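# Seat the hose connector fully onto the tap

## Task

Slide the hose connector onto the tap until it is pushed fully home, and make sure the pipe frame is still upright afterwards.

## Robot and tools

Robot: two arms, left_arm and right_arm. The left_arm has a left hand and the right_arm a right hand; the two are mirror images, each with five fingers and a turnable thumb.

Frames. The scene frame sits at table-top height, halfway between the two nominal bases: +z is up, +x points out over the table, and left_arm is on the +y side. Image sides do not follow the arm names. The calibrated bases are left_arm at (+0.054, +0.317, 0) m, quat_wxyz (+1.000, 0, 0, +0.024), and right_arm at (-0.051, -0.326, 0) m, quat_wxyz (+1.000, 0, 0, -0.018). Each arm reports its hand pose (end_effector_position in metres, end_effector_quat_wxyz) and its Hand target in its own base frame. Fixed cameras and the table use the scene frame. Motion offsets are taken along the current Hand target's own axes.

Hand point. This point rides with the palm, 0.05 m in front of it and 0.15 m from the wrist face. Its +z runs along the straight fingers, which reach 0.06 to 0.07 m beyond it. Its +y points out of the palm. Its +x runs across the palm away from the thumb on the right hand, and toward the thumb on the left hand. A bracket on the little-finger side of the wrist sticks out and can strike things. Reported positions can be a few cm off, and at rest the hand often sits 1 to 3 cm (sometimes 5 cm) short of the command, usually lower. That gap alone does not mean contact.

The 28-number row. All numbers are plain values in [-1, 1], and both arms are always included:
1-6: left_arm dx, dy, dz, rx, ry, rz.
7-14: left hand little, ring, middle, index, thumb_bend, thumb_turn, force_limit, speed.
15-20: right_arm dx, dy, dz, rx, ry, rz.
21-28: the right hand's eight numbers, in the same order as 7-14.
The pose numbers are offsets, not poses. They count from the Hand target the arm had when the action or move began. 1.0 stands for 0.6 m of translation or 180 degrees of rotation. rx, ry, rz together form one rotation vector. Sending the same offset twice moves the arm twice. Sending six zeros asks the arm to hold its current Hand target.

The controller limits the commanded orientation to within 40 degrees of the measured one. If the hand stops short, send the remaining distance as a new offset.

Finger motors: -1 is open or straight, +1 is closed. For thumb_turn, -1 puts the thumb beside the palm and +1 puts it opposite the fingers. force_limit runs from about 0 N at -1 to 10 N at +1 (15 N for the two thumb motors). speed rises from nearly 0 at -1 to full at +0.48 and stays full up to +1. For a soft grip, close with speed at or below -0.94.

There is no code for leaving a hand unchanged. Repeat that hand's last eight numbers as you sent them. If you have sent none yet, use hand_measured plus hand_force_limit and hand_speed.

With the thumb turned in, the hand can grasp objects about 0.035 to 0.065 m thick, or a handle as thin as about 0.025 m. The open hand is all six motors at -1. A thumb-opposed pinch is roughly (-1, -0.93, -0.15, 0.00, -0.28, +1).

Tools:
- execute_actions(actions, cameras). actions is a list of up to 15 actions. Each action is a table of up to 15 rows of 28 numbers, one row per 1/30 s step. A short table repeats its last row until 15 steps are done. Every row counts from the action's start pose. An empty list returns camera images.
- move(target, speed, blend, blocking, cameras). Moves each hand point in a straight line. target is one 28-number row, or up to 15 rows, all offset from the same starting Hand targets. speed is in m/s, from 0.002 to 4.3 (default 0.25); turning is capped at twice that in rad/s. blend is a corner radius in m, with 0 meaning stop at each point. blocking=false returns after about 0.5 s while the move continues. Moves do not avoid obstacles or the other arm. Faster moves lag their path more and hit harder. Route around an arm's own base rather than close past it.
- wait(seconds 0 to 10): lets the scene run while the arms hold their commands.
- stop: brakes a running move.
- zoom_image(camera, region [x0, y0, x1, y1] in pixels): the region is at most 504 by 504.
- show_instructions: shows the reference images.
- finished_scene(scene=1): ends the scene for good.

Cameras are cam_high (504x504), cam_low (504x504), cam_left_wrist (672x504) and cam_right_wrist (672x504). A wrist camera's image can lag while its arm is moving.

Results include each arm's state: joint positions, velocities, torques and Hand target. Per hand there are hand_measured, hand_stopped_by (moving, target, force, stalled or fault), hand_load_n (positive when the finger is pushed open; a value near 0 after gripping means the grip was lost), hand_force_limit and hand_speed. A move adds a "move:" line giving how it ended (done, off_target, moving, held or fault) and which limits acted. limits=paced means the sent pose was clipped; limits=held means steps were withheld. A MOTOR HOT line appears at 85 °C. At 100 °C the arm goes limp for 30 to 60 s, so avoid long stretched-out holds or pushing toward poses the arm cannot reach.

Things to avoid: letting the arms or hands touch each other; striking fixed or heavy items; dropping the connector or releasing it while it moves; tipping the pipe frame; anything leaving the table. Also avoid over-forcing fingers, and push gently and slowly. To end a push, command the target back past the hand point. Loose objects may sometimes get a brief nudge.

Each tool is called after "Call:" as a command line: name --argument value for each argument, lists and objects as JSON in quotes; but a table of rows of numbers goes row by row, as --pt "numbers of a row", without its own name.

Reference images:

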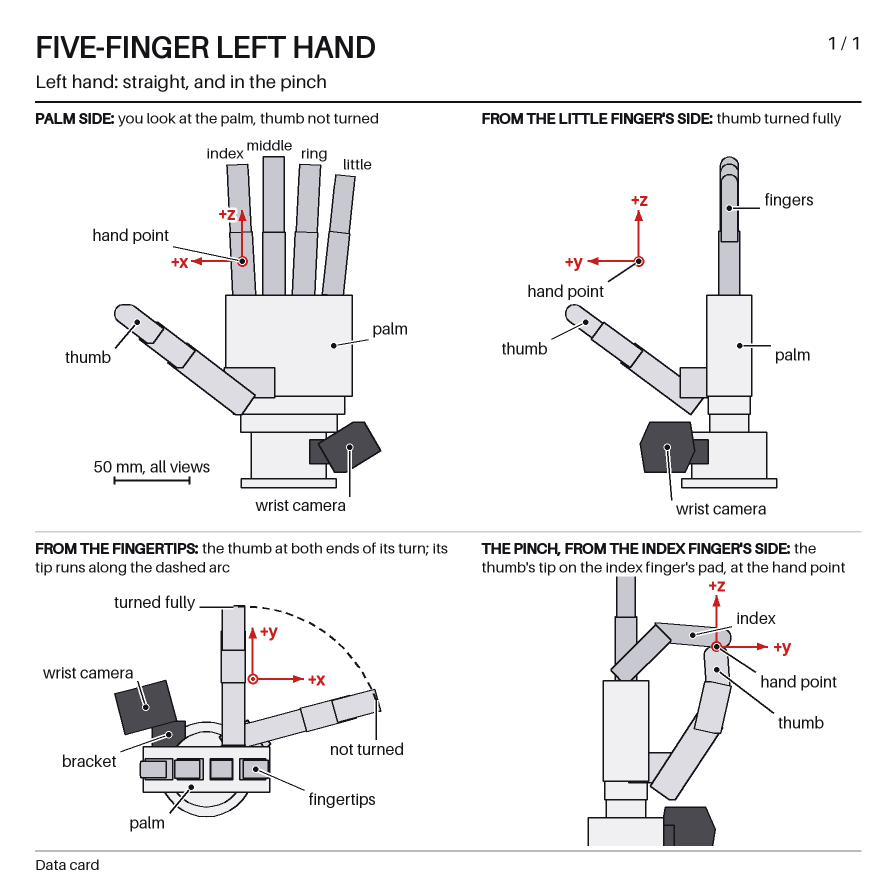

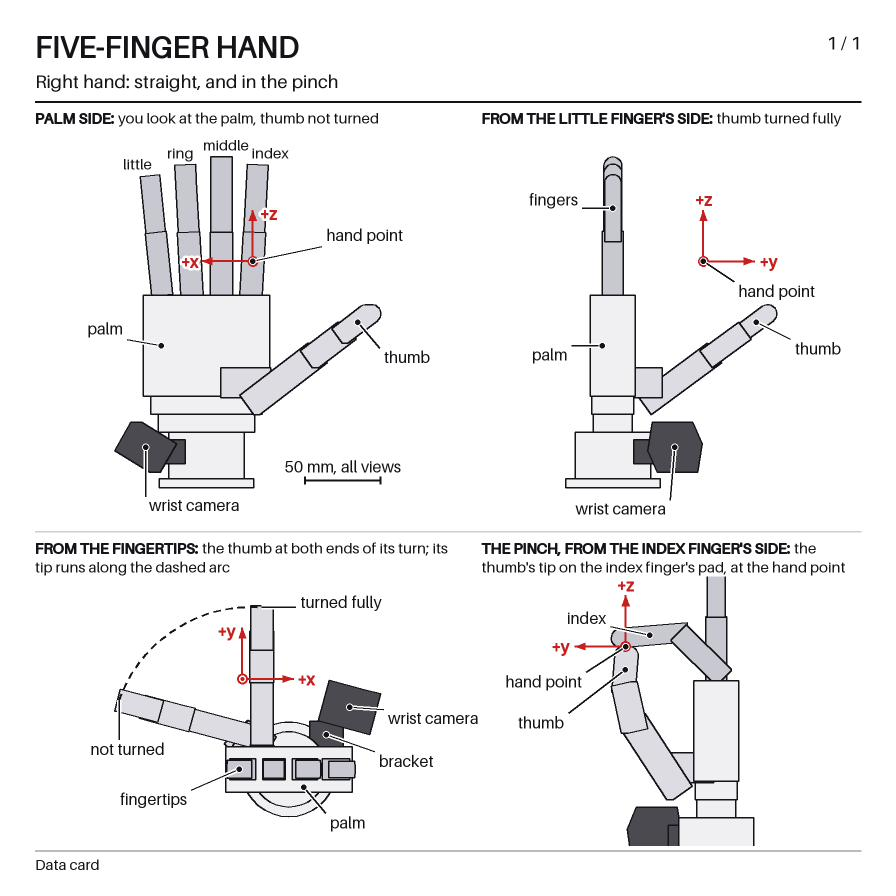

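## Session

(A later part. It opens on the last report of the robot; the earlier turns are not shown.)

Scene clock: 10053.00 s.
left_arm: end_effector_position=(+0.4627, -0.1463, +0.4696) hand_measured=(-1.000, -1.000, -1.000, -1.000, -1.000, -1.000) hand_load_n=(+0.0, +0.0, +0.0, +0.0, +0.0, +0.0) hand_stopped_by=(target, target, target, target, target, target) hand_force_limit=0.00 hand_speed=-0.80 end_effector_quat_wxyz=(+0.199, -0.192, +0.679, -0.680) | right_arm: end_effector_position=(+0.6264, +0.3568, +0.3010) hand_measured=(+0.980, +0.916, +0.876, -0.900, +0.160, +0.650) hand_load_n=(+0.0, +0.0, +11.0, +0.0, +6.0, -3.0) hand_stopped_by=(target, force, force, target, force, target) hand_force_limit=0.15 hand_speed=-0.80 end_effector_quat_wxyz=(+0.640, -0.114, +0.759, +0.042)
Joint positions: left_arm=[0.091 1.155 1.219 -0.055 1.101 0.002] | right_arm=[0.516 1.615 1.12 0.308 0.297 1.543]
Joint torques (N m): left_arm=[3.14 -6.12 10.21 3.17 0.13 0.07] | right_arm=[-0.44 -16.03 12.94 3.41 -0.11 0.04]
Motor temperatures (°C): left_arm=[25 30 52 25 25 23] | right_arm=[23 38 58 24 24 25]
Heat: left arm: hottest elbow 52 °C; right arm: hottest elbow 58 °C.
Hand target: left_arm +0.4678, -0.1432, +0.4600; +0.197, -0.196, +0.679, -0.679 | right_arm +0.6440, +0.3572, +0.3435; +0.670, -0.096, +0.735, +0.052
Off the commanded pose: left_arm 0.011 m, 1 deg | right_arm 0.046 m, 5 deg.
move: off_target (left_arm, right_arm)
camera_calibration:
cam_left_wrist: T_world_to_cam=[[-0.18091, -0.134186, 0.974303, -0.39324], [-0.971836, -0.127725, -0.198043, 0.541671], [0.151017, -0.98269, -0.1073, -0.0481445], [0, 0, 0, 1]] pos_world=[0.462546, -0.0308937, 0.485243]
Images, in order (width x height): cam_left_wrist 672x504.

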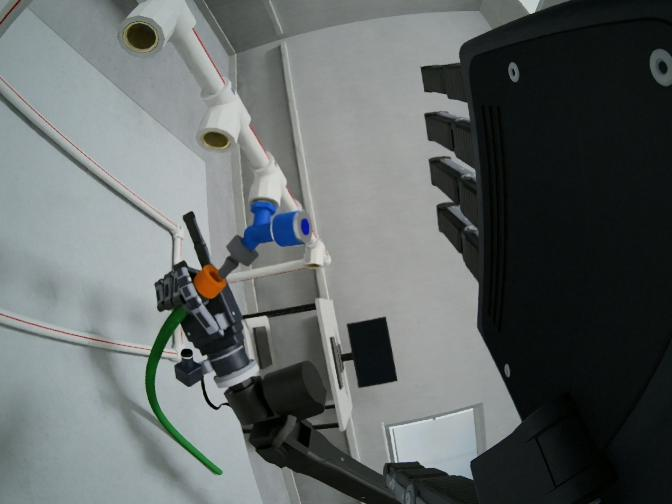

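Call:
zoom_image --camera "cam_left_wrist" --region '[194, 256, 234, 296]'

Call:
zoom_image --camera "cam_left_wrist" --region '[190, 225, 270, 305]'

Scaled by 12.600 from the camera's 672x504 image, which has a finer 960x720 frame.

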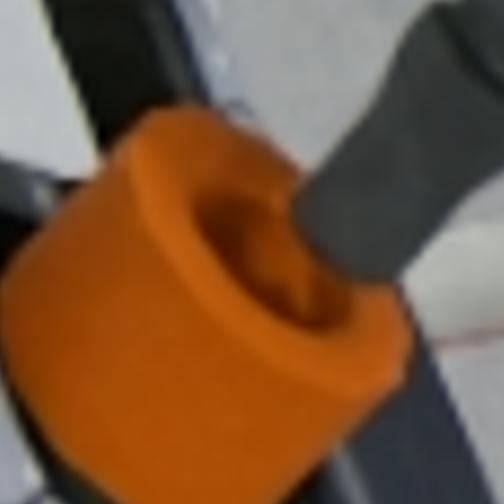

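Scaled by 6.300 from the camera's 672x504 image, which has a finer 960x720 frame.

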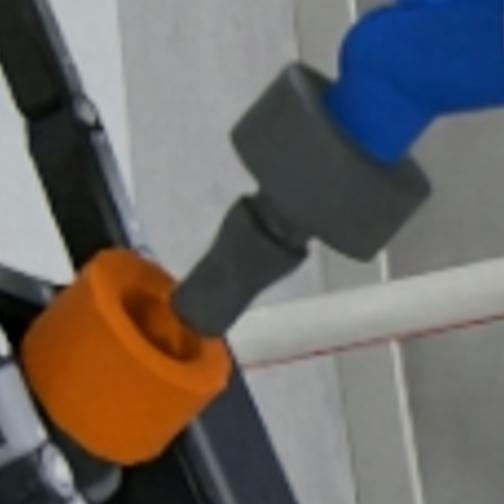

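Call:
move --target '[0,0,0,0,0,0,-1,-1,-1,-1,-1,-1,0,-0.8, -0.03167,-0.00582,-0.01627,0.00004,-0.00212,0.00067,0.98,0.98,0.985,-0.9,0.88,0.65,0.15,-0.8]' --speed 0.05 --cameras '["cam_left_wrist"]'

Call:
zoom_image --camera "cam_left_wrist" --region '[194, 252, 234, 292]'

Scene clock: 10139.83 s.
left_arm: end_effector_position=(+0.4627, -0.1463, +0.4696) hand_measured=(-1.000, -1.000, -1.000, -1.000, -1.000, -1.000) hand_load_n=(+0.0, +0.0, +0.0, -0.5, +0.0, -0.5) hand_stopped_by=(target, target, target, target, target, target) hand_force_limit=0.00 hand_speed=-0.80 end_effector_quat_wxyz=(+0.199, -0.192, +0.679, -0.680) | right_arm: end_effector_position=(+0.6252, +0.3561, +0.3066) hand_measured=(+0.980, +0.916, +0.876, -0.900, +0.160, +0.650) hand_load_n=(+0.0, +0.0, +11.0, +0.0, +6.0, -3.0) hand_stopped_by=(target, force, force, target, force, target) hand_force_limit=0.15 hand_speed=-0.80 end_effector_quat_wxyz=(+0.643, -0.113, +0.757, +0.043)
Joint positions: left_arm=[0.091 1.155 1.219 -0.054 1.101 0.002] | right_arm=[0.516 1.607 1.12 0.308 0.297 1.543]
Joint torques (N m): left_arm=[3.14 -6.12 10.19 3.15 0.13 0.07] | right_arm=[-0.38 -18.73 13.19 2.13 -0.1 0.04]
Motor temperatures (°C): left_arm=[25 30 49 25 25 23] | right_arm=[23 38 56 24 24 25]
Heat: left arm: hottest elbow 49 °C; right arm: hottest elbow 56 °C.
Hand target: left_arm +0.4678, -0.1432, +0.4600; +0.197, -0.196, +0.679, -0.679 | right_arm +0.6369, +0.3531, +0.3636; +0.672, -0.095, +0.732, +0.053
Off the commanded pose: left_arm 0.011 m, 1 deg | right_arm 0.058 m, 5 deg.
move: off_target (left_arm, right_arm)
camera_calibration:
cam_left_wrist: T_world_to_cam=[[-0.181303, -0.134253, 0.97422, -0.39302], [-0.971747, -0.127768, -0.19845, 0.541827], [0.151117, -0.982676, -0.107295, -0.0481926], [0, 0, 0, 1]] pos_world=[0.462546, -0.0308936, 0.485243]
Images, in order (width x height): cam_left_wrist 672x504.

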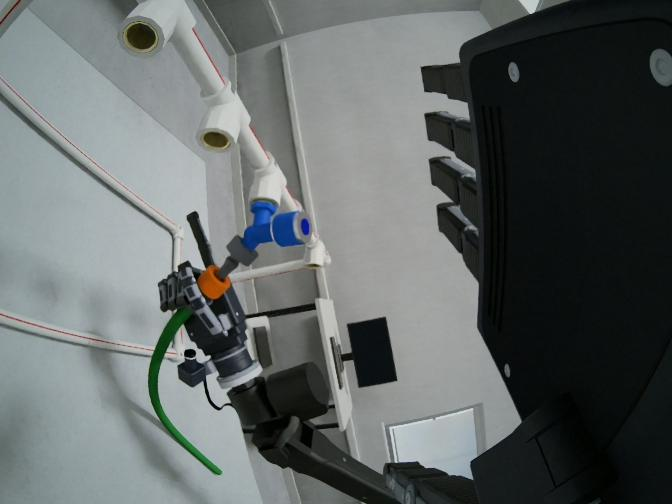

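Scaled by 12.600 from the camera's 672x504 image, which has a finer 960x720 frame.

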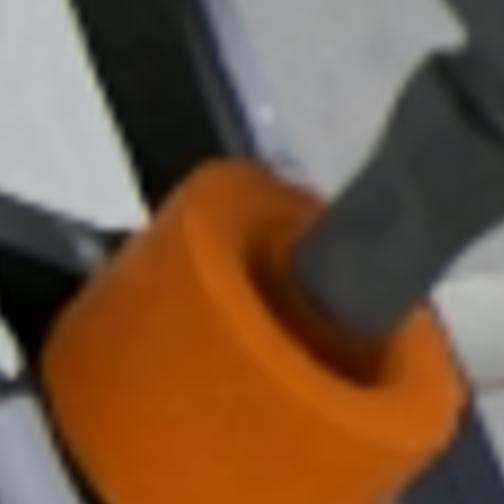

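Call:
move --target '[0,0,0,0,0,0,-1,-1,-1,-1,-1,-1,0,-0.8, 0.01127,0.00282,0.01605,0.00048,0.00701,-0.00216,0.98,0.98,0.985,-0.9,0.88,0.65,0.15,-0.8]' --speed 0.05 --cameras '["cam_left_wrist"]'

Call:
zoom_image --camera "cam_left_wrist" --region '[194, 252, 234, 292]'

Call:
zoom_image --camera "cam_left_wrist" --region '[190, 225, 270, 305]'

Scene clock: 10191.23 s.
left_arm: end_effector_position=(+0.4627, -0.1463, +0.4696) hand_measured=(-1.000, -1.000, -1.000, -1.000, -1.000, -1.000) hand_load_n=(+0.0, -0.5, +0.0, +0.0, +0.0, -0.5) hand_stopped_by=(target, target, target, target, target, target) hand_force_limit=0.00 hand_speed=-0.80 end_effector_quat_wxyz=(+0.199, -0.192, +0.679, -0.680) | right_arm: end_effector_position=(+0.6285, +0.3561, +0.3098) hand_measured=(+0.980, +0.916, +0.876, -0.900, +0.160, +0.650) hand_load_n=(+0.0, +0.0, +10.5, +0.0, +6.0, -3.0) hand_stopped_by=(target, force, force, target, force, target) hand_force_limit=0.15 hand_speed=-0.80 end_effector_quat_wxyz=(+0.639, -0.114, +0.760, +0.041)
Joint positions: left_arm=[0.091 1.155 1.219 -0.054 1.101 0.002] | right_arm=[0.514 1.607 1.138 0.28 0.297 1.542]
Joint torques (N m): left_arm=[3.14 -6.12 10.21 3.15 0.14 0.07] | right_arm=[-0.21 -16.79 13.81 2.22 -0.1 0.04]
Motor temperatures (°C): left_arm=[25 30 48 25 25 23] | right_arm=[23 38 56 24 24 25]
Heat: left arm: hottest elbow 48 °C; right arm: hottest elbow 56 °C.
Hand target: left_arm +0.4678, -0.1432, +0.4600; +0.197, -0.196, +0.679, -0.679 | right_arm +0.6454, +0.3563, +0.3558; +0.664, -0.098, +0.740, +0.049
Off the commanded pose: left_arm 0.011 m, 1 deg | right_arm 0.049 m, 4 deg.
move: off_target (left_arm, right_arm)
camera_calibration:
cam_left_wrist: T_world_to_cam=[[-0.181303, -0.134253, 0.97422, -0.39302], [-0.971747, -0.127768, -0.19845, 0.541827], [0.151117, -0.982676, -0.107295, -0.0481926], [0, 0, 0, 1]] pos_world=[0.462546, -0.0308936, 0.485243]
Images, in order (width x height): cam_left_wrist 672x504.

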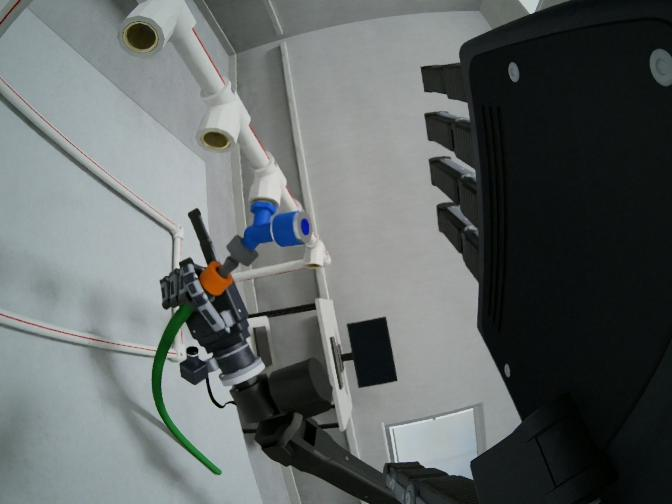

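Scaled by 12.600 from the camera's 672x504 image, which has a finer 960x720 frame.

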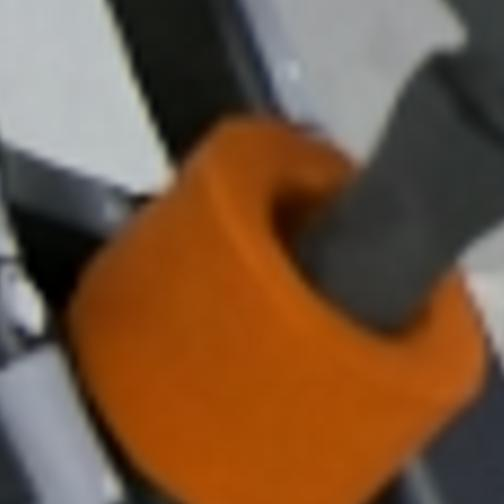

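Scaled by 6.300 from the camera's 672x504 image, which has a finer 960x720 frame.

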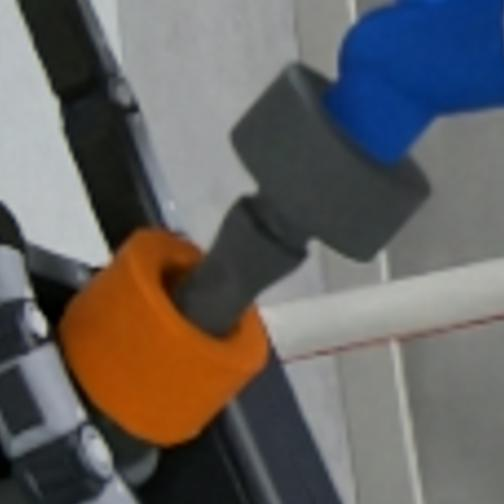

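Call:
move --target '[0,0,0,0,0,0,-1,-1,-1,-1,-1,-1,0,-0.8, -0.01532,-0.0018,0.00147,0.00053,-0.00239,0.00083,0.98,0.98,0.985,-0.9,0.88,0.65,0.15,-0.8]' --speed 0.05 --cameras '["cam_left_wrist"]'

Call:
zoom_image --camera "cam_left_wrist" --region '[194, 248, 234, 288]'

Call:
zoom_image --camera "cam_left_wrist" --region '[190, 225, 270, 305]'

Scene clock: 10235.93 s.
left_arm: end_effector_position=(+0.4627, -0.1463, +0.4696) hand_measured=(-1.000, -1.000, -1.000, -1.000, -1.000, -1.000) hand_load_n=(+0.0, +0.0, +0.0, +0.0, +0.0, -0.5) hand_stopped_by=(target, target, target, target, target, target) hand_force_limit=0.00 hand_speed=-0.80 end_effector_quat_wxyz=(+0.199, -0.192, +0.679, -0.680) | right_arm: end_effector_position=(+0.6292, +0.3562, +0.3096) hand_measured=(+0.980, +0.916, +0.876, -0.900, +0.160, +0.650) hand_load_n=(+0.0, +0.0, +11.0, +0.0, +6.0, -3.0) hand_stopped_by=(target, force, force, target, force, target) hand_force_limit=0.15 hand_speed=-0.80 end_effector_quat_wxyz=(+0.637, -0.114, +0.762, +0.040)
Joint positions: left_arm=[0.091 1.155 1.219 -0.054 1.101 0.002] | right_arm=[0.513 1.607 1.142 0.269 0.297 1.542]
Joint torques (N m): left_arm=[3.19 -6.12 10.21 3.15 0.14 0.07] | right_arm=[-0.38 -17.14 14.53 2.18 -0.09 0.04]
Motor temperatures (°C): left_arm=[25 30 48 25 25 23] | right_arm=[23 38 60 24 24 25]
Heat: left arm: hottest elbow 48 °C; right arm: hottest elbow 60 °C.
Hand target: left_arm +0.4678, -0.1432, +0.4600; +0.197, -0.196, +0.679, -0.679 | right_arm +0.6473, +0.3563, +0.3651; +0.667, -0.096, +0.737, +0.050
Off the commanded pose: left_arm 0.011 m, 1 deg | right_arm 0.058 m, 5 deg.
move: off_target (left_arm, right_arm)
camera_calibration:
cam_left_wrist: T_world_to_cam=[[-0.181303, -0.134253, 0.97422, -0.39302], [-0.971747, -0.127768, -0.19845, 0.541827], [0.151117, -0.982676, -0.107295, -0.0481926], [0, 0, 0, 1]] pos_world=[0.462546, -0.0308936, 0.485243]
Images, in order (width x height): cam_left_wrist 672x504.

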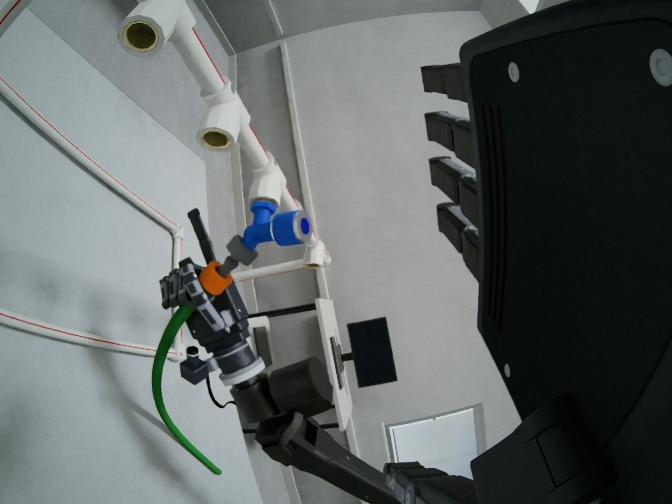

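Scaled by 12.600 from the camera's 672x504 image, which has a finer 960x720 frame.

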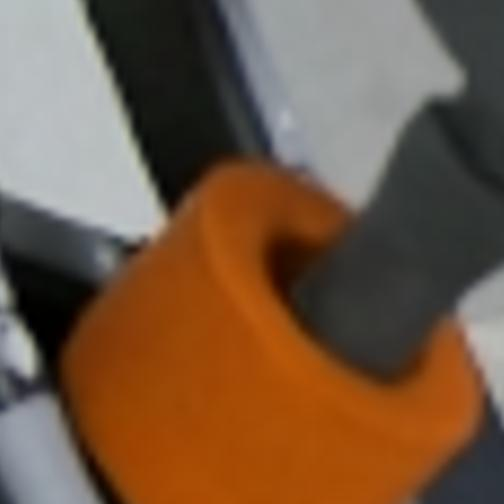

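Scaled by 6.300 from the camera's 672x504 image, which has a finer 960x720 frame.

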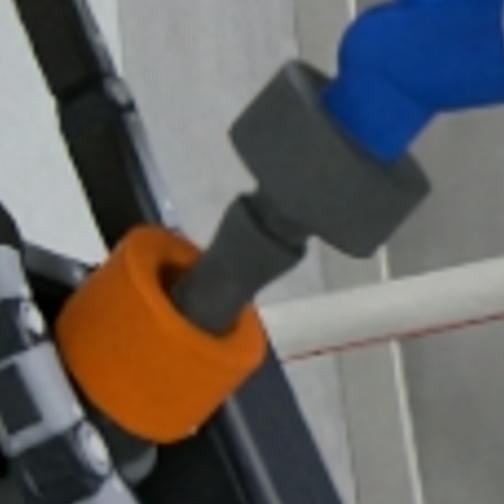

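Call:
move --target '[0,0,0,0,0,0,-1,-1,-1,-1,-1,-1,0,-0.8, -0.0208,-0.00027,0.00052,0.00013,-0.00606,0.00194,0.98,0.98,0.985,-0.9,0.88,0.65,0.15,-0.8]' --speed 0.04 --cameras '["cam_left_wrist"]'

Call:
zoom_image --camera "cam_left_wrist" --region '[194, 248, 234, 288]'

Call:
zoom_image --camera "cam_left_wrist" --region '[190, 225, 270, 305]'

Scene clock: 10310.07 s.
left_arm: end_effector_position=(+0.4627, -0.1463, +0.4696) hand_measured=(-1.000, -1.000, -1.000, -1.000, -1.000, -1.000) hand_load_n=(+0.0, +0.0, +0.0, +0.0, +0.0, +0.0) hand_stopped_by=(target, target, target, target, target, target) hand_force_limit=0.00 hand_speed=-0.80 end_effector_quat_wxyz=(+0.199, -0.192, +0.679, -0.680) | right_arm: end_effector_position=(+0.6295, +0.3564, +0.3100) hand_measured=(+0.980, +0.916, +0.876, -0.900, +0.160, +0.650) hand_load_n=(+0.0, +0.0, +11.0, +0.0, +6.0, -3.0) hand_stopped_by=(target, force, force, target, force, target) hand_force_limit=0.15 hand_speed=-0.80 end_effector_quat_wxyz=(+0.636, -0.115, +0.762, +0.039)
Joint positions: left_arm=[0.091 1.155 1.219 -0.054 1.101 0.002] | right_arm=[0.513 1.607 1.145 0.266 0.297 1.54]
Joint torques (N m): left_arm=[3.14 -6.12 10.19 3.15 0.13 0.07] | right_arm=[-0.32 -17.85 15.17 2.37 -0.1 0.08]
Motor temperatures (°C): left_arm=[25 30 47 25 25 23] | right_arm=[23 38 59 24 24 25]
Heat: left arm: hottest elbow 47 °C; right arm: hottest elbow 59 °C.
Hand target: left_arm +0.4678, -0.1432, +0.4600; +0.197, -0.196, +0.679, -0.679 | right_arm +0.6488, +0.3571, +0.3774; +0.674, -0.093, +0.731, +0.053
Off the commanded pose: left_arm 0.011 m, 1 deg | right_arm 0.070 m, 6 deg.
move: off_target (left_arm, right_arm)
camera_calibration:
cam_left_wrist: T_world_to_cam=[[-0.181303, -0.134253, 0.97422, -0.39302], [-0.971747, -0.127768, -0.19845, 0.541827], [0.151117, -0.982676, -0.107295, -0.0481926], [0, 0, 0, 1]] pos_world=[0.462546, -0.0308936, 0.485243]
Images, in order (width x height): cam_left_wrist 672x504.

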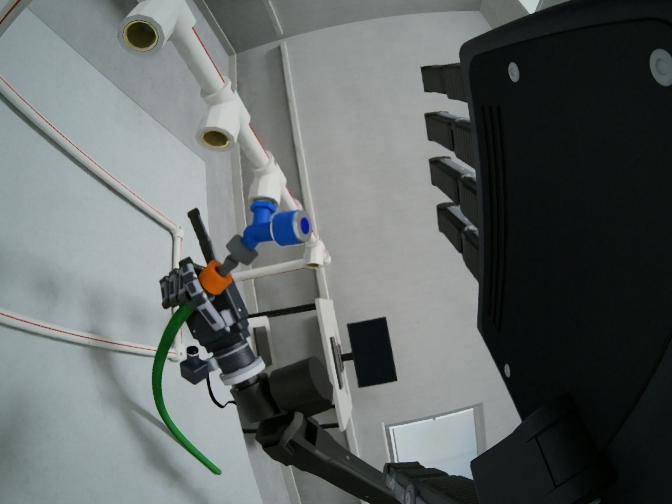

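Scaled by 12.600 from the camera's 672x504 image, which has a finer 960x720 frame.

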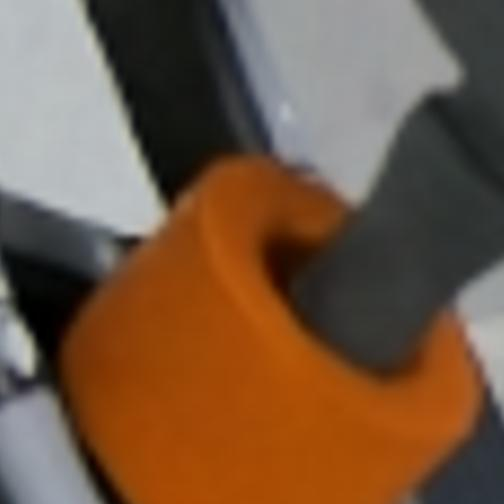

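Scaled by 6.300 from the camera's 672x504 image, which has a finer 960x720 frame.

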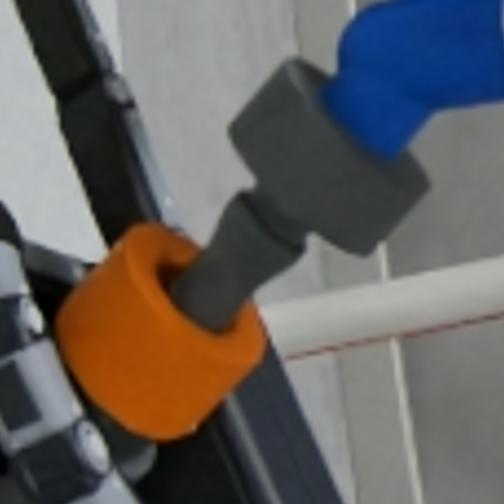

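Call:
move --target '[0,0,0,0,0,0,-1,-1,-1,-1,-1,-1,0,-0.8, -0.00323,0.00012,-0.00688,-0.00181,-0.00054,0.00054,0.98,0.98,0.985,-0.9,0.88,0.65,0.15,-0.8]' --speed 0.04 --cameras '["cam_left_wrist"]'

Call:
zoom_image --camera "cam_left_wrist" --region '[194, 248, 234, 288]'

Call:
zoom_image --camera "cam_left_wrist" --region '[190, 225, 270, 305]'

Scene clock: 10362.93 s.
left_arm: end_effector_position=(+0.4627, -0.1463, +0.4696) hand_measured=(-1.000, -1.000, -1.000, -1.000, -1.000, -1.000) hand_load_n=(+0.0, +0.0, +0.0, +0.0, +0.0, -0.5) hand_stopped_by=(target, target, target, target, target, target) hand_force_limit=0.00 hand_speed=-0.80 end_effector_quat_wxyz=(+0.199, -0.192, +0.679, -0.680) | right_arm: end_effector_position=(+0.6293, +0.3568, +0.3099) hand_measured=(+0.980, +0.916, +0.876, -0.900, +0.160, +0.650) hand_load_n=(+0.0, +0.0, +10.5, +0.0, +6.0, -3.0) hand_stopped_by=(target, force, force, target, force, target) hand_force_limit=0.15 hand_speed=-0.80 end_effector_quat_wxyz=(+0.636, -0.116, +0.762, +0.040)
Joint positions: left_arm=[0.091 1.155 1.219 -0.054 1.101 0.002] | right_arm=[0.513 1.607 1.145 0.266 0.293 1.54]
Joint torques (N m): left_arm=[3.14 -6.12 10.21 3.15 0.14 0.07] | right_arm=[-0.5 -18.78 14.61 2.45 -0.22 0.08]
Motor temperatures (°C): left_arm=[25 30 47 25 25 23] | right_arm=[23 38 68 24 24 25]
Heat: left arm: hottest elbow 47 °C; right arm: hottest elbow 68 °C.
Hand target: left_arm +0.4678, -0.1432, +0.4600; +0.197, -0.196, +0.679, -0.679 | right_arm +0.6449, +0.3564, +0.3795; +0.674, -0.094, +0.731, +0.055
Off the commanded pose: left_arm 0.011 m, 1 deg | right_arm 0.071 m, 6 deg.
move: off_target (left_arm, right_arm)
camera_calibration:
cam_left_wrist: T_world_to_cam=[[-0.181303, -0.134253, 0.97422, -0.39302], [-0.971747, -0.127768, -0.19845, 0.541827], [0.151117, -0.982676, -0.107295, -0.0481926], [0, 0, 0, 1]] pos_world=[0.462546, -0.0308936, 0.485243]
Images, in order (width x height): cam_left_wrist 672x504.

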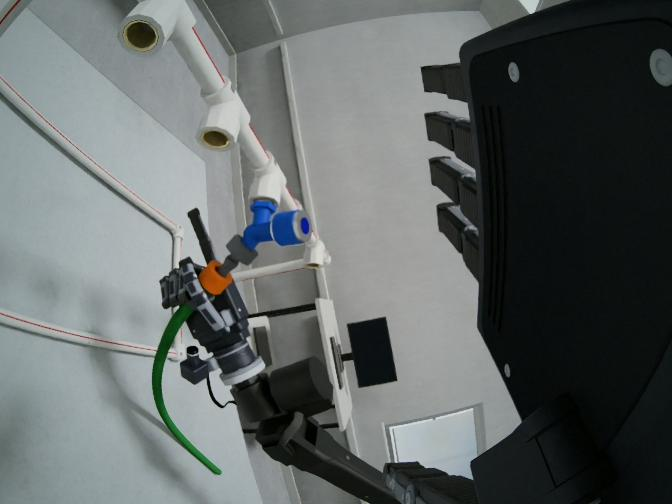

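Scaled by 12.600 from the camera's 672x504 image, which has a finer 960x720 frame.

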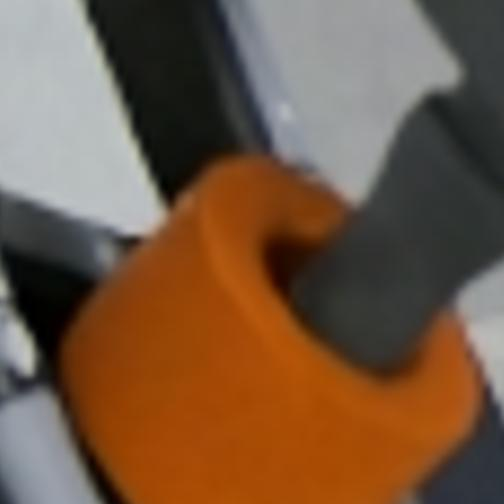

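Scaled by 6.300 from the camera's 672x504 image, which has a finer 960x720 frame.

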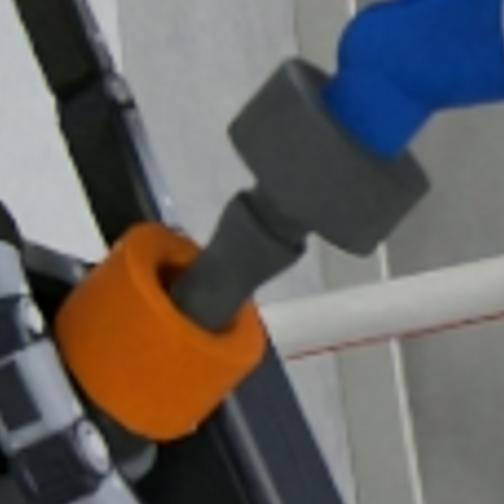

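Call:
move --target '[0,0,0,0,0,0,-1,-1,-1,-1,-1,-1,0,-0.8, -0.01773,-0.00275,-0.00758,0.00009,-0.00454,0.00143,0.98,0.98,0.985,-0.9,0.88,0.65,0.15,-0.8]' --speed 0.04 --cameras '["cam_left_wrist"]'

Call:
zoom_image --camera "cam_left_wrist" --region '[190, 225, 270, 305]'

Scene clock: 10374.20 s.
left_arm: end_effector_position=(+0.4627, -0.1463, +0.4696) hand_measured=(-1.000, -1.000, -1.000, -1.000, -1.000, -1.000) hand_load_n=(+0.0, +0.0, +0.0, +0.0, +0.0, -0.5) hand_stopped_by=(target, target, target, target, target, target) hand_force_limit=0.00 hand_speed=-0.80 end_effector_quat_wxyz=(+0.199, -0.192, +0.679, -0.680) | right_arm: end_effector_position=(+0.6289, +0.3568, +0.3193) hand_measured=(+0.980, +0.916, +0.876, -0.900, +0.160, +0.650) hand_load_n=(+0.0, +0.5, +10.0, +0.0, +5.5, -2.5) hand_stopped_by=(target, force, force, target, force, target) hand_force_limit=0.15 hand_speed=-0.80 end_effector_quat_wxyz=(+0.641, -0.115, +0.758, +0.042)
Joint positions: left_arm=[0.091 1.155 1.219 -0.054 1.101 0.002] | right_arm=[0.513 1.599 1.151 0.266 0.292 1.54]
Joint torques (N m): left_arm=[3.08 -6.12 10.21 3.15 0.14 0.08] | right_arm=[-0.38 -19.25 14.27 2.41 -0.14 0.09]
Motor temperatures (°C): left_arm=[25 30 47 25 25 23] | right_arm=[23 38 68 24 24 25]
Heat: left arm: hottest elbow 47 °C; right arm: hottest elbow 68 °C.
Hand target: left_arm +0.4678, -0.1432, +0.4600; +0.197, -0.196, +0.679, -0.679 | right_arm +0.6415, +0.3547, +0.3906; +0.679, -0.092, +0.726, +0.058
Off the commanded pose: left_arm 0.011 m, 1 deg | right_arm 0.072 m, 6 deg.
move: off_target (left_arm, right_arm)
camera_calibration:
cam_left_wrist: T_world_to_cam=[[-0.181303, -0.134253, 0.97422, -0.39302], [-0.971747, -0.127768, -0.19845, 0.541827], [0.151117, -0.982676, -0.107295, -0.0481926], [0, 0, 0, 1]] pos_world=[0.462546, -0.0308936, 0.485243]
Images, in order (width x height): cam_left_wrist 672x504.

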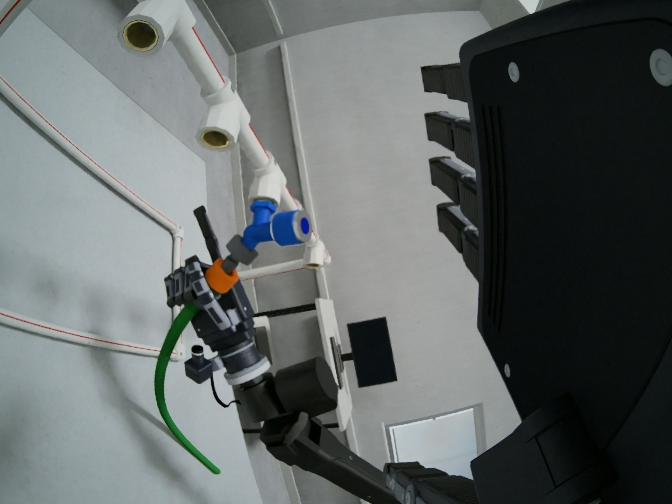

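Scaled by 6.300 from the camera's 672x504 image, which has a finer 960x720 frame.

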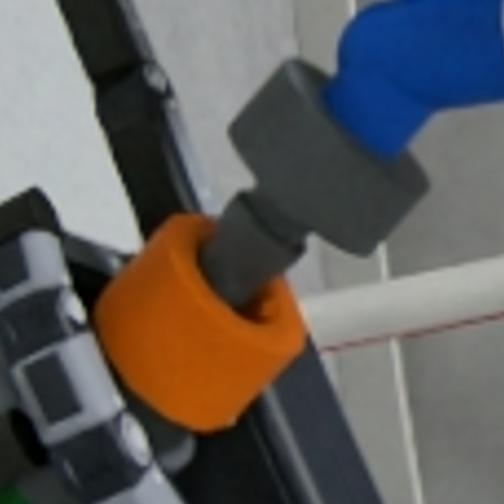

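Call:
move --pt "0 0 0 0 0 0 -1 -1 -1 -1 -1 -1 0 -0.8 0.04608 0.00705 0.01967 -0.00022 0.01183 -0.00373 0.98 0.98 0.985 -0.9 0.88 0.65 0.15 -0.8" --pt "0 0 0 0 0 0 -1 -1 -1 -1 -1 -1 0 -0.8 0.02672 0.00518 0.02298 0.00043 0.0111 -0.00346 0.98 0.98 0.985 -0.9 0.88 0.65 0.15 -0.8" --speed 0.05 --cameras '["cam_left_wrist"]'

Call:
zoom_image --camera "cam_left_wrist" --region '[190, 225, 270, 305]'

Scene clock: 10447.23 s.
left_arm: end_effector_position=(+0.4627, -0.1463, +0.4696) hand_measured=(-1.000, -1.000, -1.000, -1.000, -1.000, -1.000) hand_load_n=(+0.0, +0.0, +0.0, +0.0, +0.0, -0.5) hand_stopped_by=(target, target, target, target, target, target) hand_force_limit=0.00 hand_speed=-0.80 end_effector_quat_wxyz=(+0.199, -0.192, +0.679, -0.680) | right_arm: end_effector_position=(+0.6361, +0.3593, +0.3263) hand_measured=(+0.980, +0.916, +0.876, -0.900, +0.160, +0.650) hand_load_n=(+0.0, +0.0, +10.5, +0.0, +5.5, -3.0) hand_stopped_by=(target, force, force, target, force, target) hand_force_limit=0.15 hand_speed=-0.80 end_effector_quat_wxyz=(+0.642, -0.114, +0.757, +0.042)
Joint positions: left_arm=[0.091 1.155 1.219 -0.054 1.101 0.002] | right_arm=[0.511 1.61 1.183 0.245 0.292 1.539]
Joint torques (N m): left_arm=[3.19 -6.07 10.21 3.14 0.14 0.07] | right_arm=[-0.38 -16.79 14.34 2.18 -0.12 0.08]
Motor temperatures (°C): left_arm=[25 30 47 25 25 23] | right_arm=[23 37 67 24 24 25]
Heat: left arm: hottest elbow 47 °C; right arm: hottest elbow 67 °C.
Hand target: left_arm +0.4678, -0.1432, +0.4600; +0.197, -0.196, +0.679, -0.679 | right_arm +0.6534, +0.3596, +0.3737; +0.667, -0.097, +0.737, +0.052
Off the commanded pose: left_arm 0.011 m, 1 deg | right_arm 0.050 m, 4 deg.
move: off_target (left_arm, right_arm)
camera_calibration:
cam_left_wrist: T_world_to_cam=[[-0.181303, -0.134253, 0.97422, -0.39302], [-0.971747, -0.127768, -0.19845, 0.541827], [0.151117, -0.982676, -0.107295, -0.0481926], [0, 0, 0, 1]] pos_world=[0.462546, -0.0308936, 0.485243]
Images, in order (width x height): cam_left_wrist 672x504.

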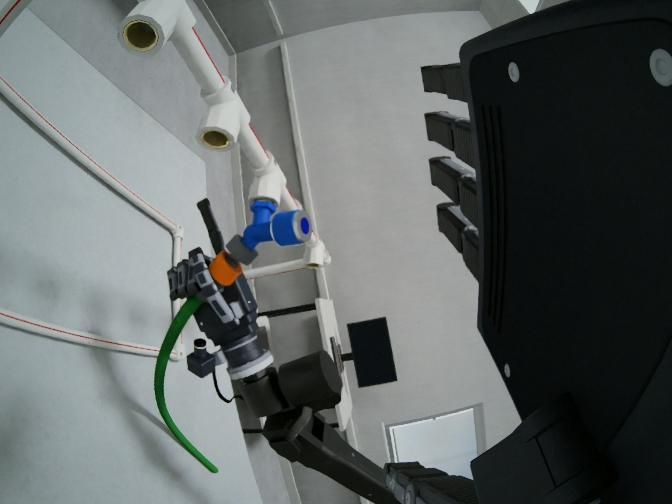

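Scaled by 6.300 from the camera's 672x504 image, which has a finer 960x720 frame.

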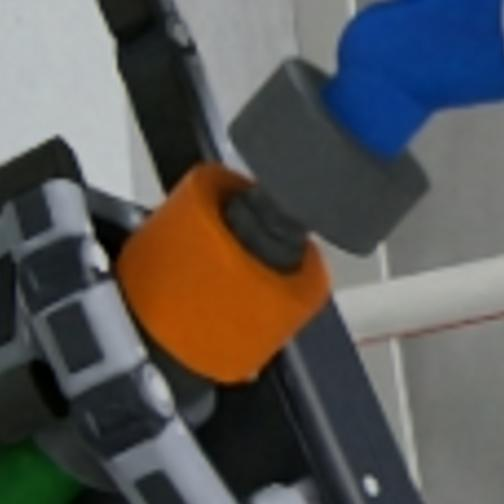

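Call:
move --target '[0,0,0,0,0,0,-1,-1,-1,-1,-1,-1,0,-0.8, -0.00403,0.0011,0.00782,0.00033,-0.00075,0.00026,0.98,0.98,0.985,-0.9,0.88,0.65,0.15,-0.8]' --speed 0.04 --cameras '["cam_left_wrist"]'

Call:
zoom_image --camera "cam_left_wrist" --region '[190, 225, 270, 305]'

Scene clock: 10505.47 s.
left_arm: end_effector_position=(+0.4627, -0.1463, +0.4696) hand_measured=(-1.000, -1.000, -1.000, -1.000, -1.000, -1.000) hand_load_n=(+0.0, +0.0, +0.0, +0.0, +0.0, +0.0) hand_stopped_by=(target, target, target, target, target, target) hand_force_limit=0.00 hand_speed=-0.80 end_effector_quat_wxyz=(+0.199, -0.192, +0.679, -0.680) | right_arm: end_effector_position=(+0.6377, +0.3595, +0.3267) hand_measured=(+0.980, +0.916, +0.876, -0.900, +0.160, +0.650) hand_load_n=(+0.0, +0.0, +10.5, +0.0, +5.5, -2.5) hand_stopped_by=(target, force, force, target, force, target) hand_force_limit=0.15 hand_speed=-0.80 end_effector_quat_wxyz=(+0.641, -0.114, +0.758, +0.041)
Joint positions: left_arm=[0.091 1.155 1.219 -0.054 1.101 0.002] | right_arm=[0.51 1.612 1.19 0.238 0.292 1.539]
Joint torques (N m): left_arm=[3.14 -6.12 10.21 3.14 0.14 0.08] | right_arm=[-0.32 -16.44 14.95 2.43 -0.12 0.09]
Motor temperatures (°C): left_arm=[25 30 47 25 25 23] | right_arm=[23 38 64 24 24 25]
Heat: left arm: hottest elbow 47 °C; right arm: hottest elbow 64 °C.
Hand target: left_arm +0.4678, -0.1432, +0.4600; +0.197, -0.196, +0.679, -0.679 | right_arm +0.6580, +0.3615, +0.3756; +0.668, -0.096, +0.736, +0.052
Off the commanded pose: left_arm 0.011 m, 1 deg | right_arm 0.053 m, 5 deg.
move: off_target (left_arm, right_arm)
camera_calibration:
cam_left_wrist: T_world_to_cam=[[-0.181303, -0.134253, 0.97422, -0.39302], [-0.971747, -0.127768, -0.19845, 0.541827], [0.151117, -0.982676, -0.107295, -0.0481926], [0, 0, 0, 1]] pos_world=[0.462546, -0.0308936, 0.485243]
Images, in order (width x height): cam_left_wrist 672x504.

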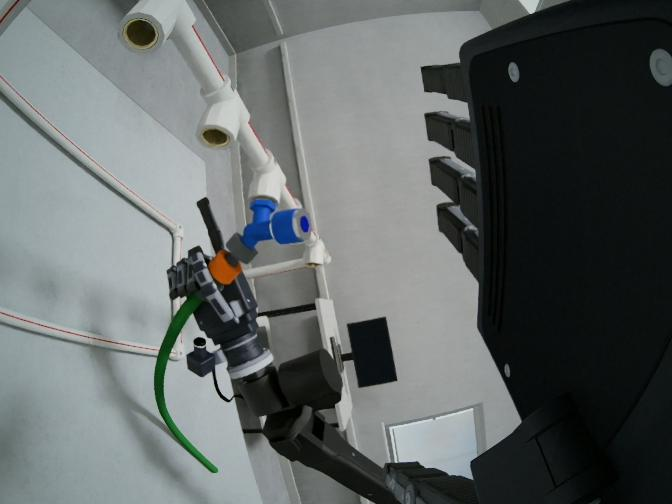

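Scaled by 6.300 from the camera's 672x504 image, which has a finer 960x720 frame.

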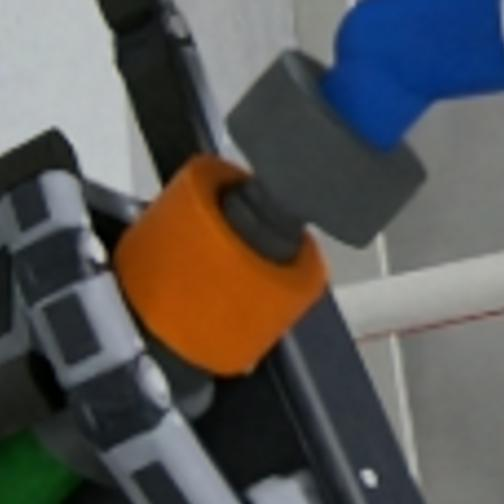

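Call:
zoom_image --camera "cam_left_wrist" --region '[212, 242, 244, 274]'

Scaled by 15.750 from the camera's 672x504 image, which has a finer 960x720 frame.

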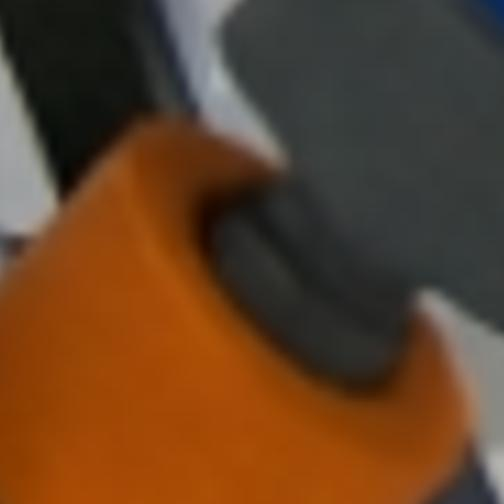

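Call:
zoom_image --camera "cam_left_wrist" --region '[190, 90, 290, 190]'

Scaled by 5.040 from the camera's 672x504 image, which has a finer 960x720 frame.

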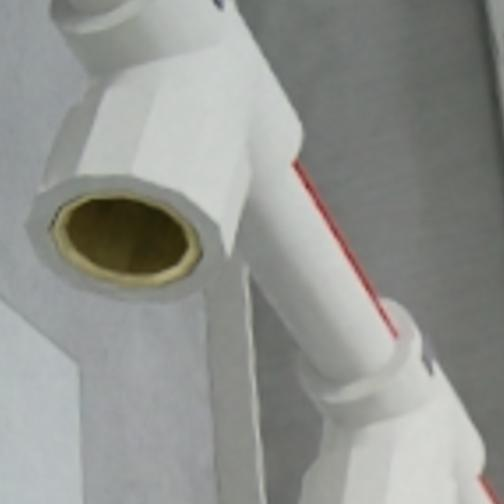

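Call:
wait --seconds 0.1 --cameras '["cam_high", "cam_left_wrist"]'

Call:
zoom_image --camera "cam_high" --region '[240, 160, 420, 280]'

Scene clock: 10748.83 s.
left_arm: end_effector_position=(+0.4627, -0.1463, +0.4696) hand_measured=(-1.000, -1.000, -1.000, -1.000, -1.000, -1.000) hand_load_n=(+0.0, +0.0, +0.0, +0.0, +0.0, -0.5) hand_stopped_by=(target, target, target, target, target, target) hand_force_limit=0.00 hand_speed=-0.80 end_effector_quat_wxyz=(+0.199, -0.192, +0.679, -0.680) | right_arm: end_effector_position=(+0.6377, +0.3595, +0.3267) hand_measured=(+0.980, +0.916, +0.876, -0.900, +0.160, +0.650) hand_load_n=(+0.0, +0.0, +10.5, +0.0, +5.5, -2.5) hand_stopped_by=(target, force, force, target, force, target) hand_force_limit=0.15 hand_speed=-0.80 end_effector_quat_wxyz=(+0.641, -0.114, +0.758, +0.041)
Joint positions: left_arm=[0.091 1.155 1.219 -0.054 1.101 0.002] | right_arm=[0.51 1.612 1.19 0.238 0.292 1.539]
Joint torques (N m): left_arm=[3.19 -6.12 10.21 3.14 0.14 0.07] | right_arm=[-0.32 -16.44 14.95 2.33 -0.12 0.09]
Motor temperatures (°C): left_arm=[25 30 46 25 25 23] | right_arm=[23 37 71 24 24 25]
Heat: left arm: hottest elbow 46 °C; right arm: hottest elbow 71 °C.
Hand target: left_arm +0.4678, -0.1432, +0.4600; +0.197, -0.196, +0.679, -0.679 | right_arm +0.6580, +0.3615, +0.3756; +0.668, -0.096, +0.736, +0.052
Off the commanded pose: left_arm 0.011 m, 1 deg | right_arm 0.053 m, 5 deg.
wait: 0.10 s; at rest from the start
camera_calibration:
cam_left_wrist: T_world_to_cam=[[-0.181303, -0.134253, 0.97422, -0.39302], [-0.971747, -0.127768, -0.19845, 0.541827], [0.151117, -0.982676, -0.107295, -0.0481926], [0, 0, 0, 1]] pos_world=[0.462546, -0.0308936, 0.485243]
Images, in order (width x height): cam_high 504x504, cam_left_wrist 672x504.

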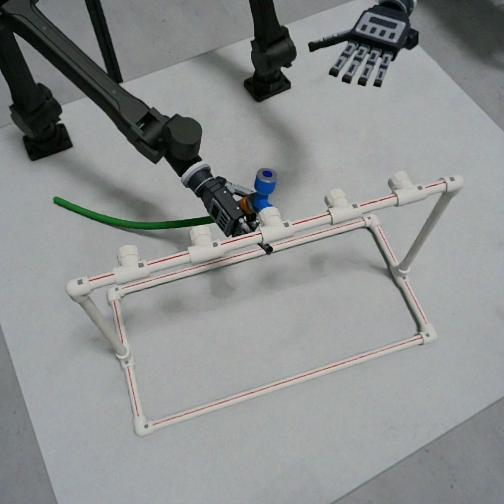

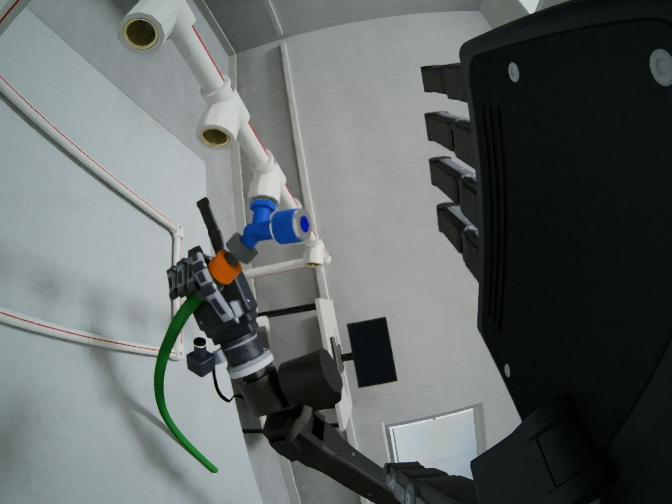

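Scaled by 2.800.

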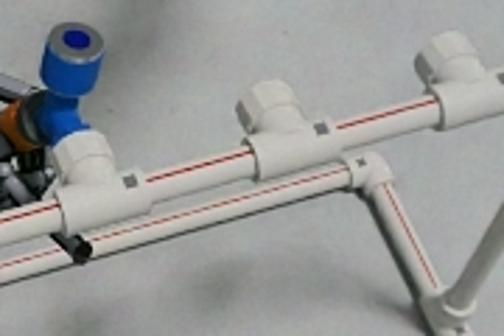

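Call:
move --target '[0.2323,-0.2,0.0412,0,0,0,-1,-1,-1,-1,-1,-1,0,-0.8, 0.02642,0.00042,-0.00028,-0.00015,0.00758,-0.00241,0.98,0.98,0.985,-0.9,0.88,0.65,0.15,-0.8]' --speed 0.15 --cameras '["cam_left_wrist"]'

Call:
zoom_image --camera "cam_left_wrist" --region '[100, 0, 280, 220]'

Call:
zoom_image --camera "cam_left_wrist" --region '[90, 140, 170, 220]'

Scene clock: 10773.33 s.
left_arm: end_effector_position=(+0.3668, -0.2358, +0.5537) hand_measured=(-1.000, -1.000, -1.000, -1.000, -1.000, -1.000) hand_load_n=(+0.0, +0.0, +0.0, +0.0, -0.5, +0.0) hand_stopped_by=(target, target, target, target, target, target) hand_force_limit=0.00 hand_speed=-0.80 end_effector_quat_wxyz=(+0.188, -0.210, +0.684, -0.673) | right_arm: end_effector_position=(+0.6380, +0.3594, +0.3261) hand_measured=(+0.980, +0.916, +0.876, -0.900, +0.160, +0.650) hand_load_n=(+0.0, +0.0, +10.5, +0.0, +5.5, -2.5) hand_stopped_by=(target, force, force, target, force, target) hand_force_limit=0.15 hand_speed=-0.80 end_effector_quat_wxyz=(+0.640, -0.114, +0.758, +0.041)
Joint positions: left_arm=[-0.189 0.975 1.346 -0.407 0.811 0] | right_arm=[0.51 1.613 1.19 0.238 0.292 1.539]
Joint torques (N m): left_arm=[1.96 -3.43 15.92 2.18 -0.02 0.08] | right_arm=[-0.26 -15.68 13.86 2.25 -0.12 0.08]
Motor temperatures (°C): left_arm=[25 30 47 25 25 23] | right_arm=[23 37 71 24 24 25]
Heat: left arm: hottest elbow 47 °C; right arm: hottest elbow 71 °C.
Hand target: left_arm +0.3631, -0.2387, +0.5799; +0.197, -0.196, +0.679, -0.679 | right_arm +0.6565, +0.3603, +0.3598; +0.659, -0.100, +0.744, +0.048
Off the commanded pose: left_arm 0.027 m, 2 deg | right_arm 0.038 m, 3 deg.
move: off_target (left_arm, right_arm)
camera_calibration:
cam_left_wrist: T_world_to_cam=[[-0.135056, -0.140442, 0.980834, -0.526529], [-0.978534, -0.136611, -0.1543, 0.429842], [0.155663, -0.980619, -0.118977, -0.107334], [0, 0, 0, 1]] pos_world=[0.366212, -0.120479, 0.569992]
Images, in order (width x height): cam_left_wrist 672x504.

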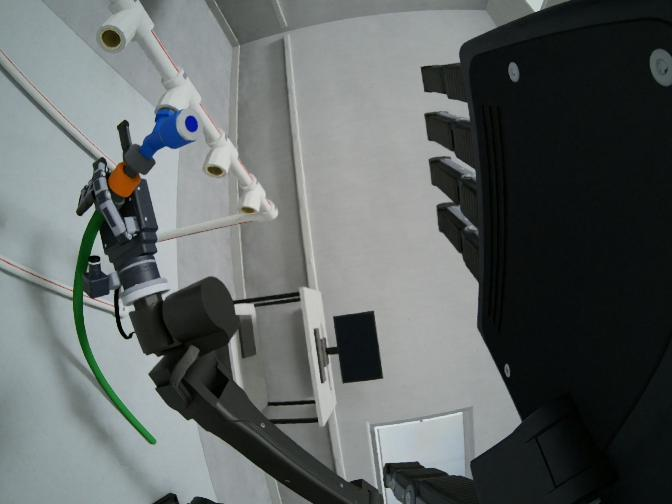

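Scaled by 2.291 from the camera's 672x504 image, which has a finer 960x720 frame.

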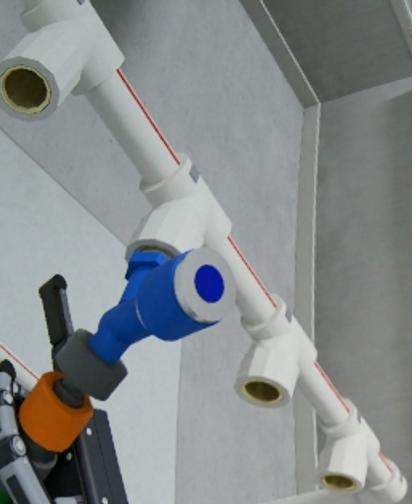

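Scaled by 6.300 from the camera's 672x504 image, which has a finer 960x720 frame.

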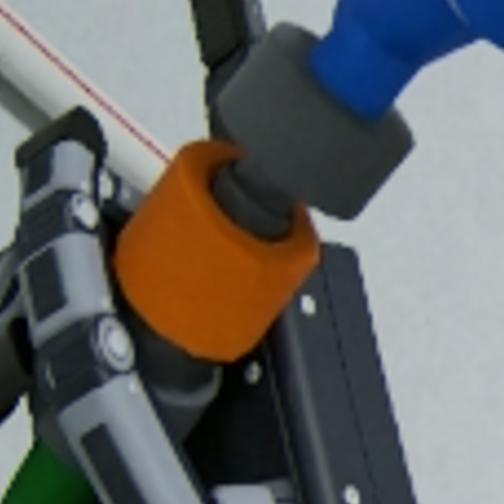

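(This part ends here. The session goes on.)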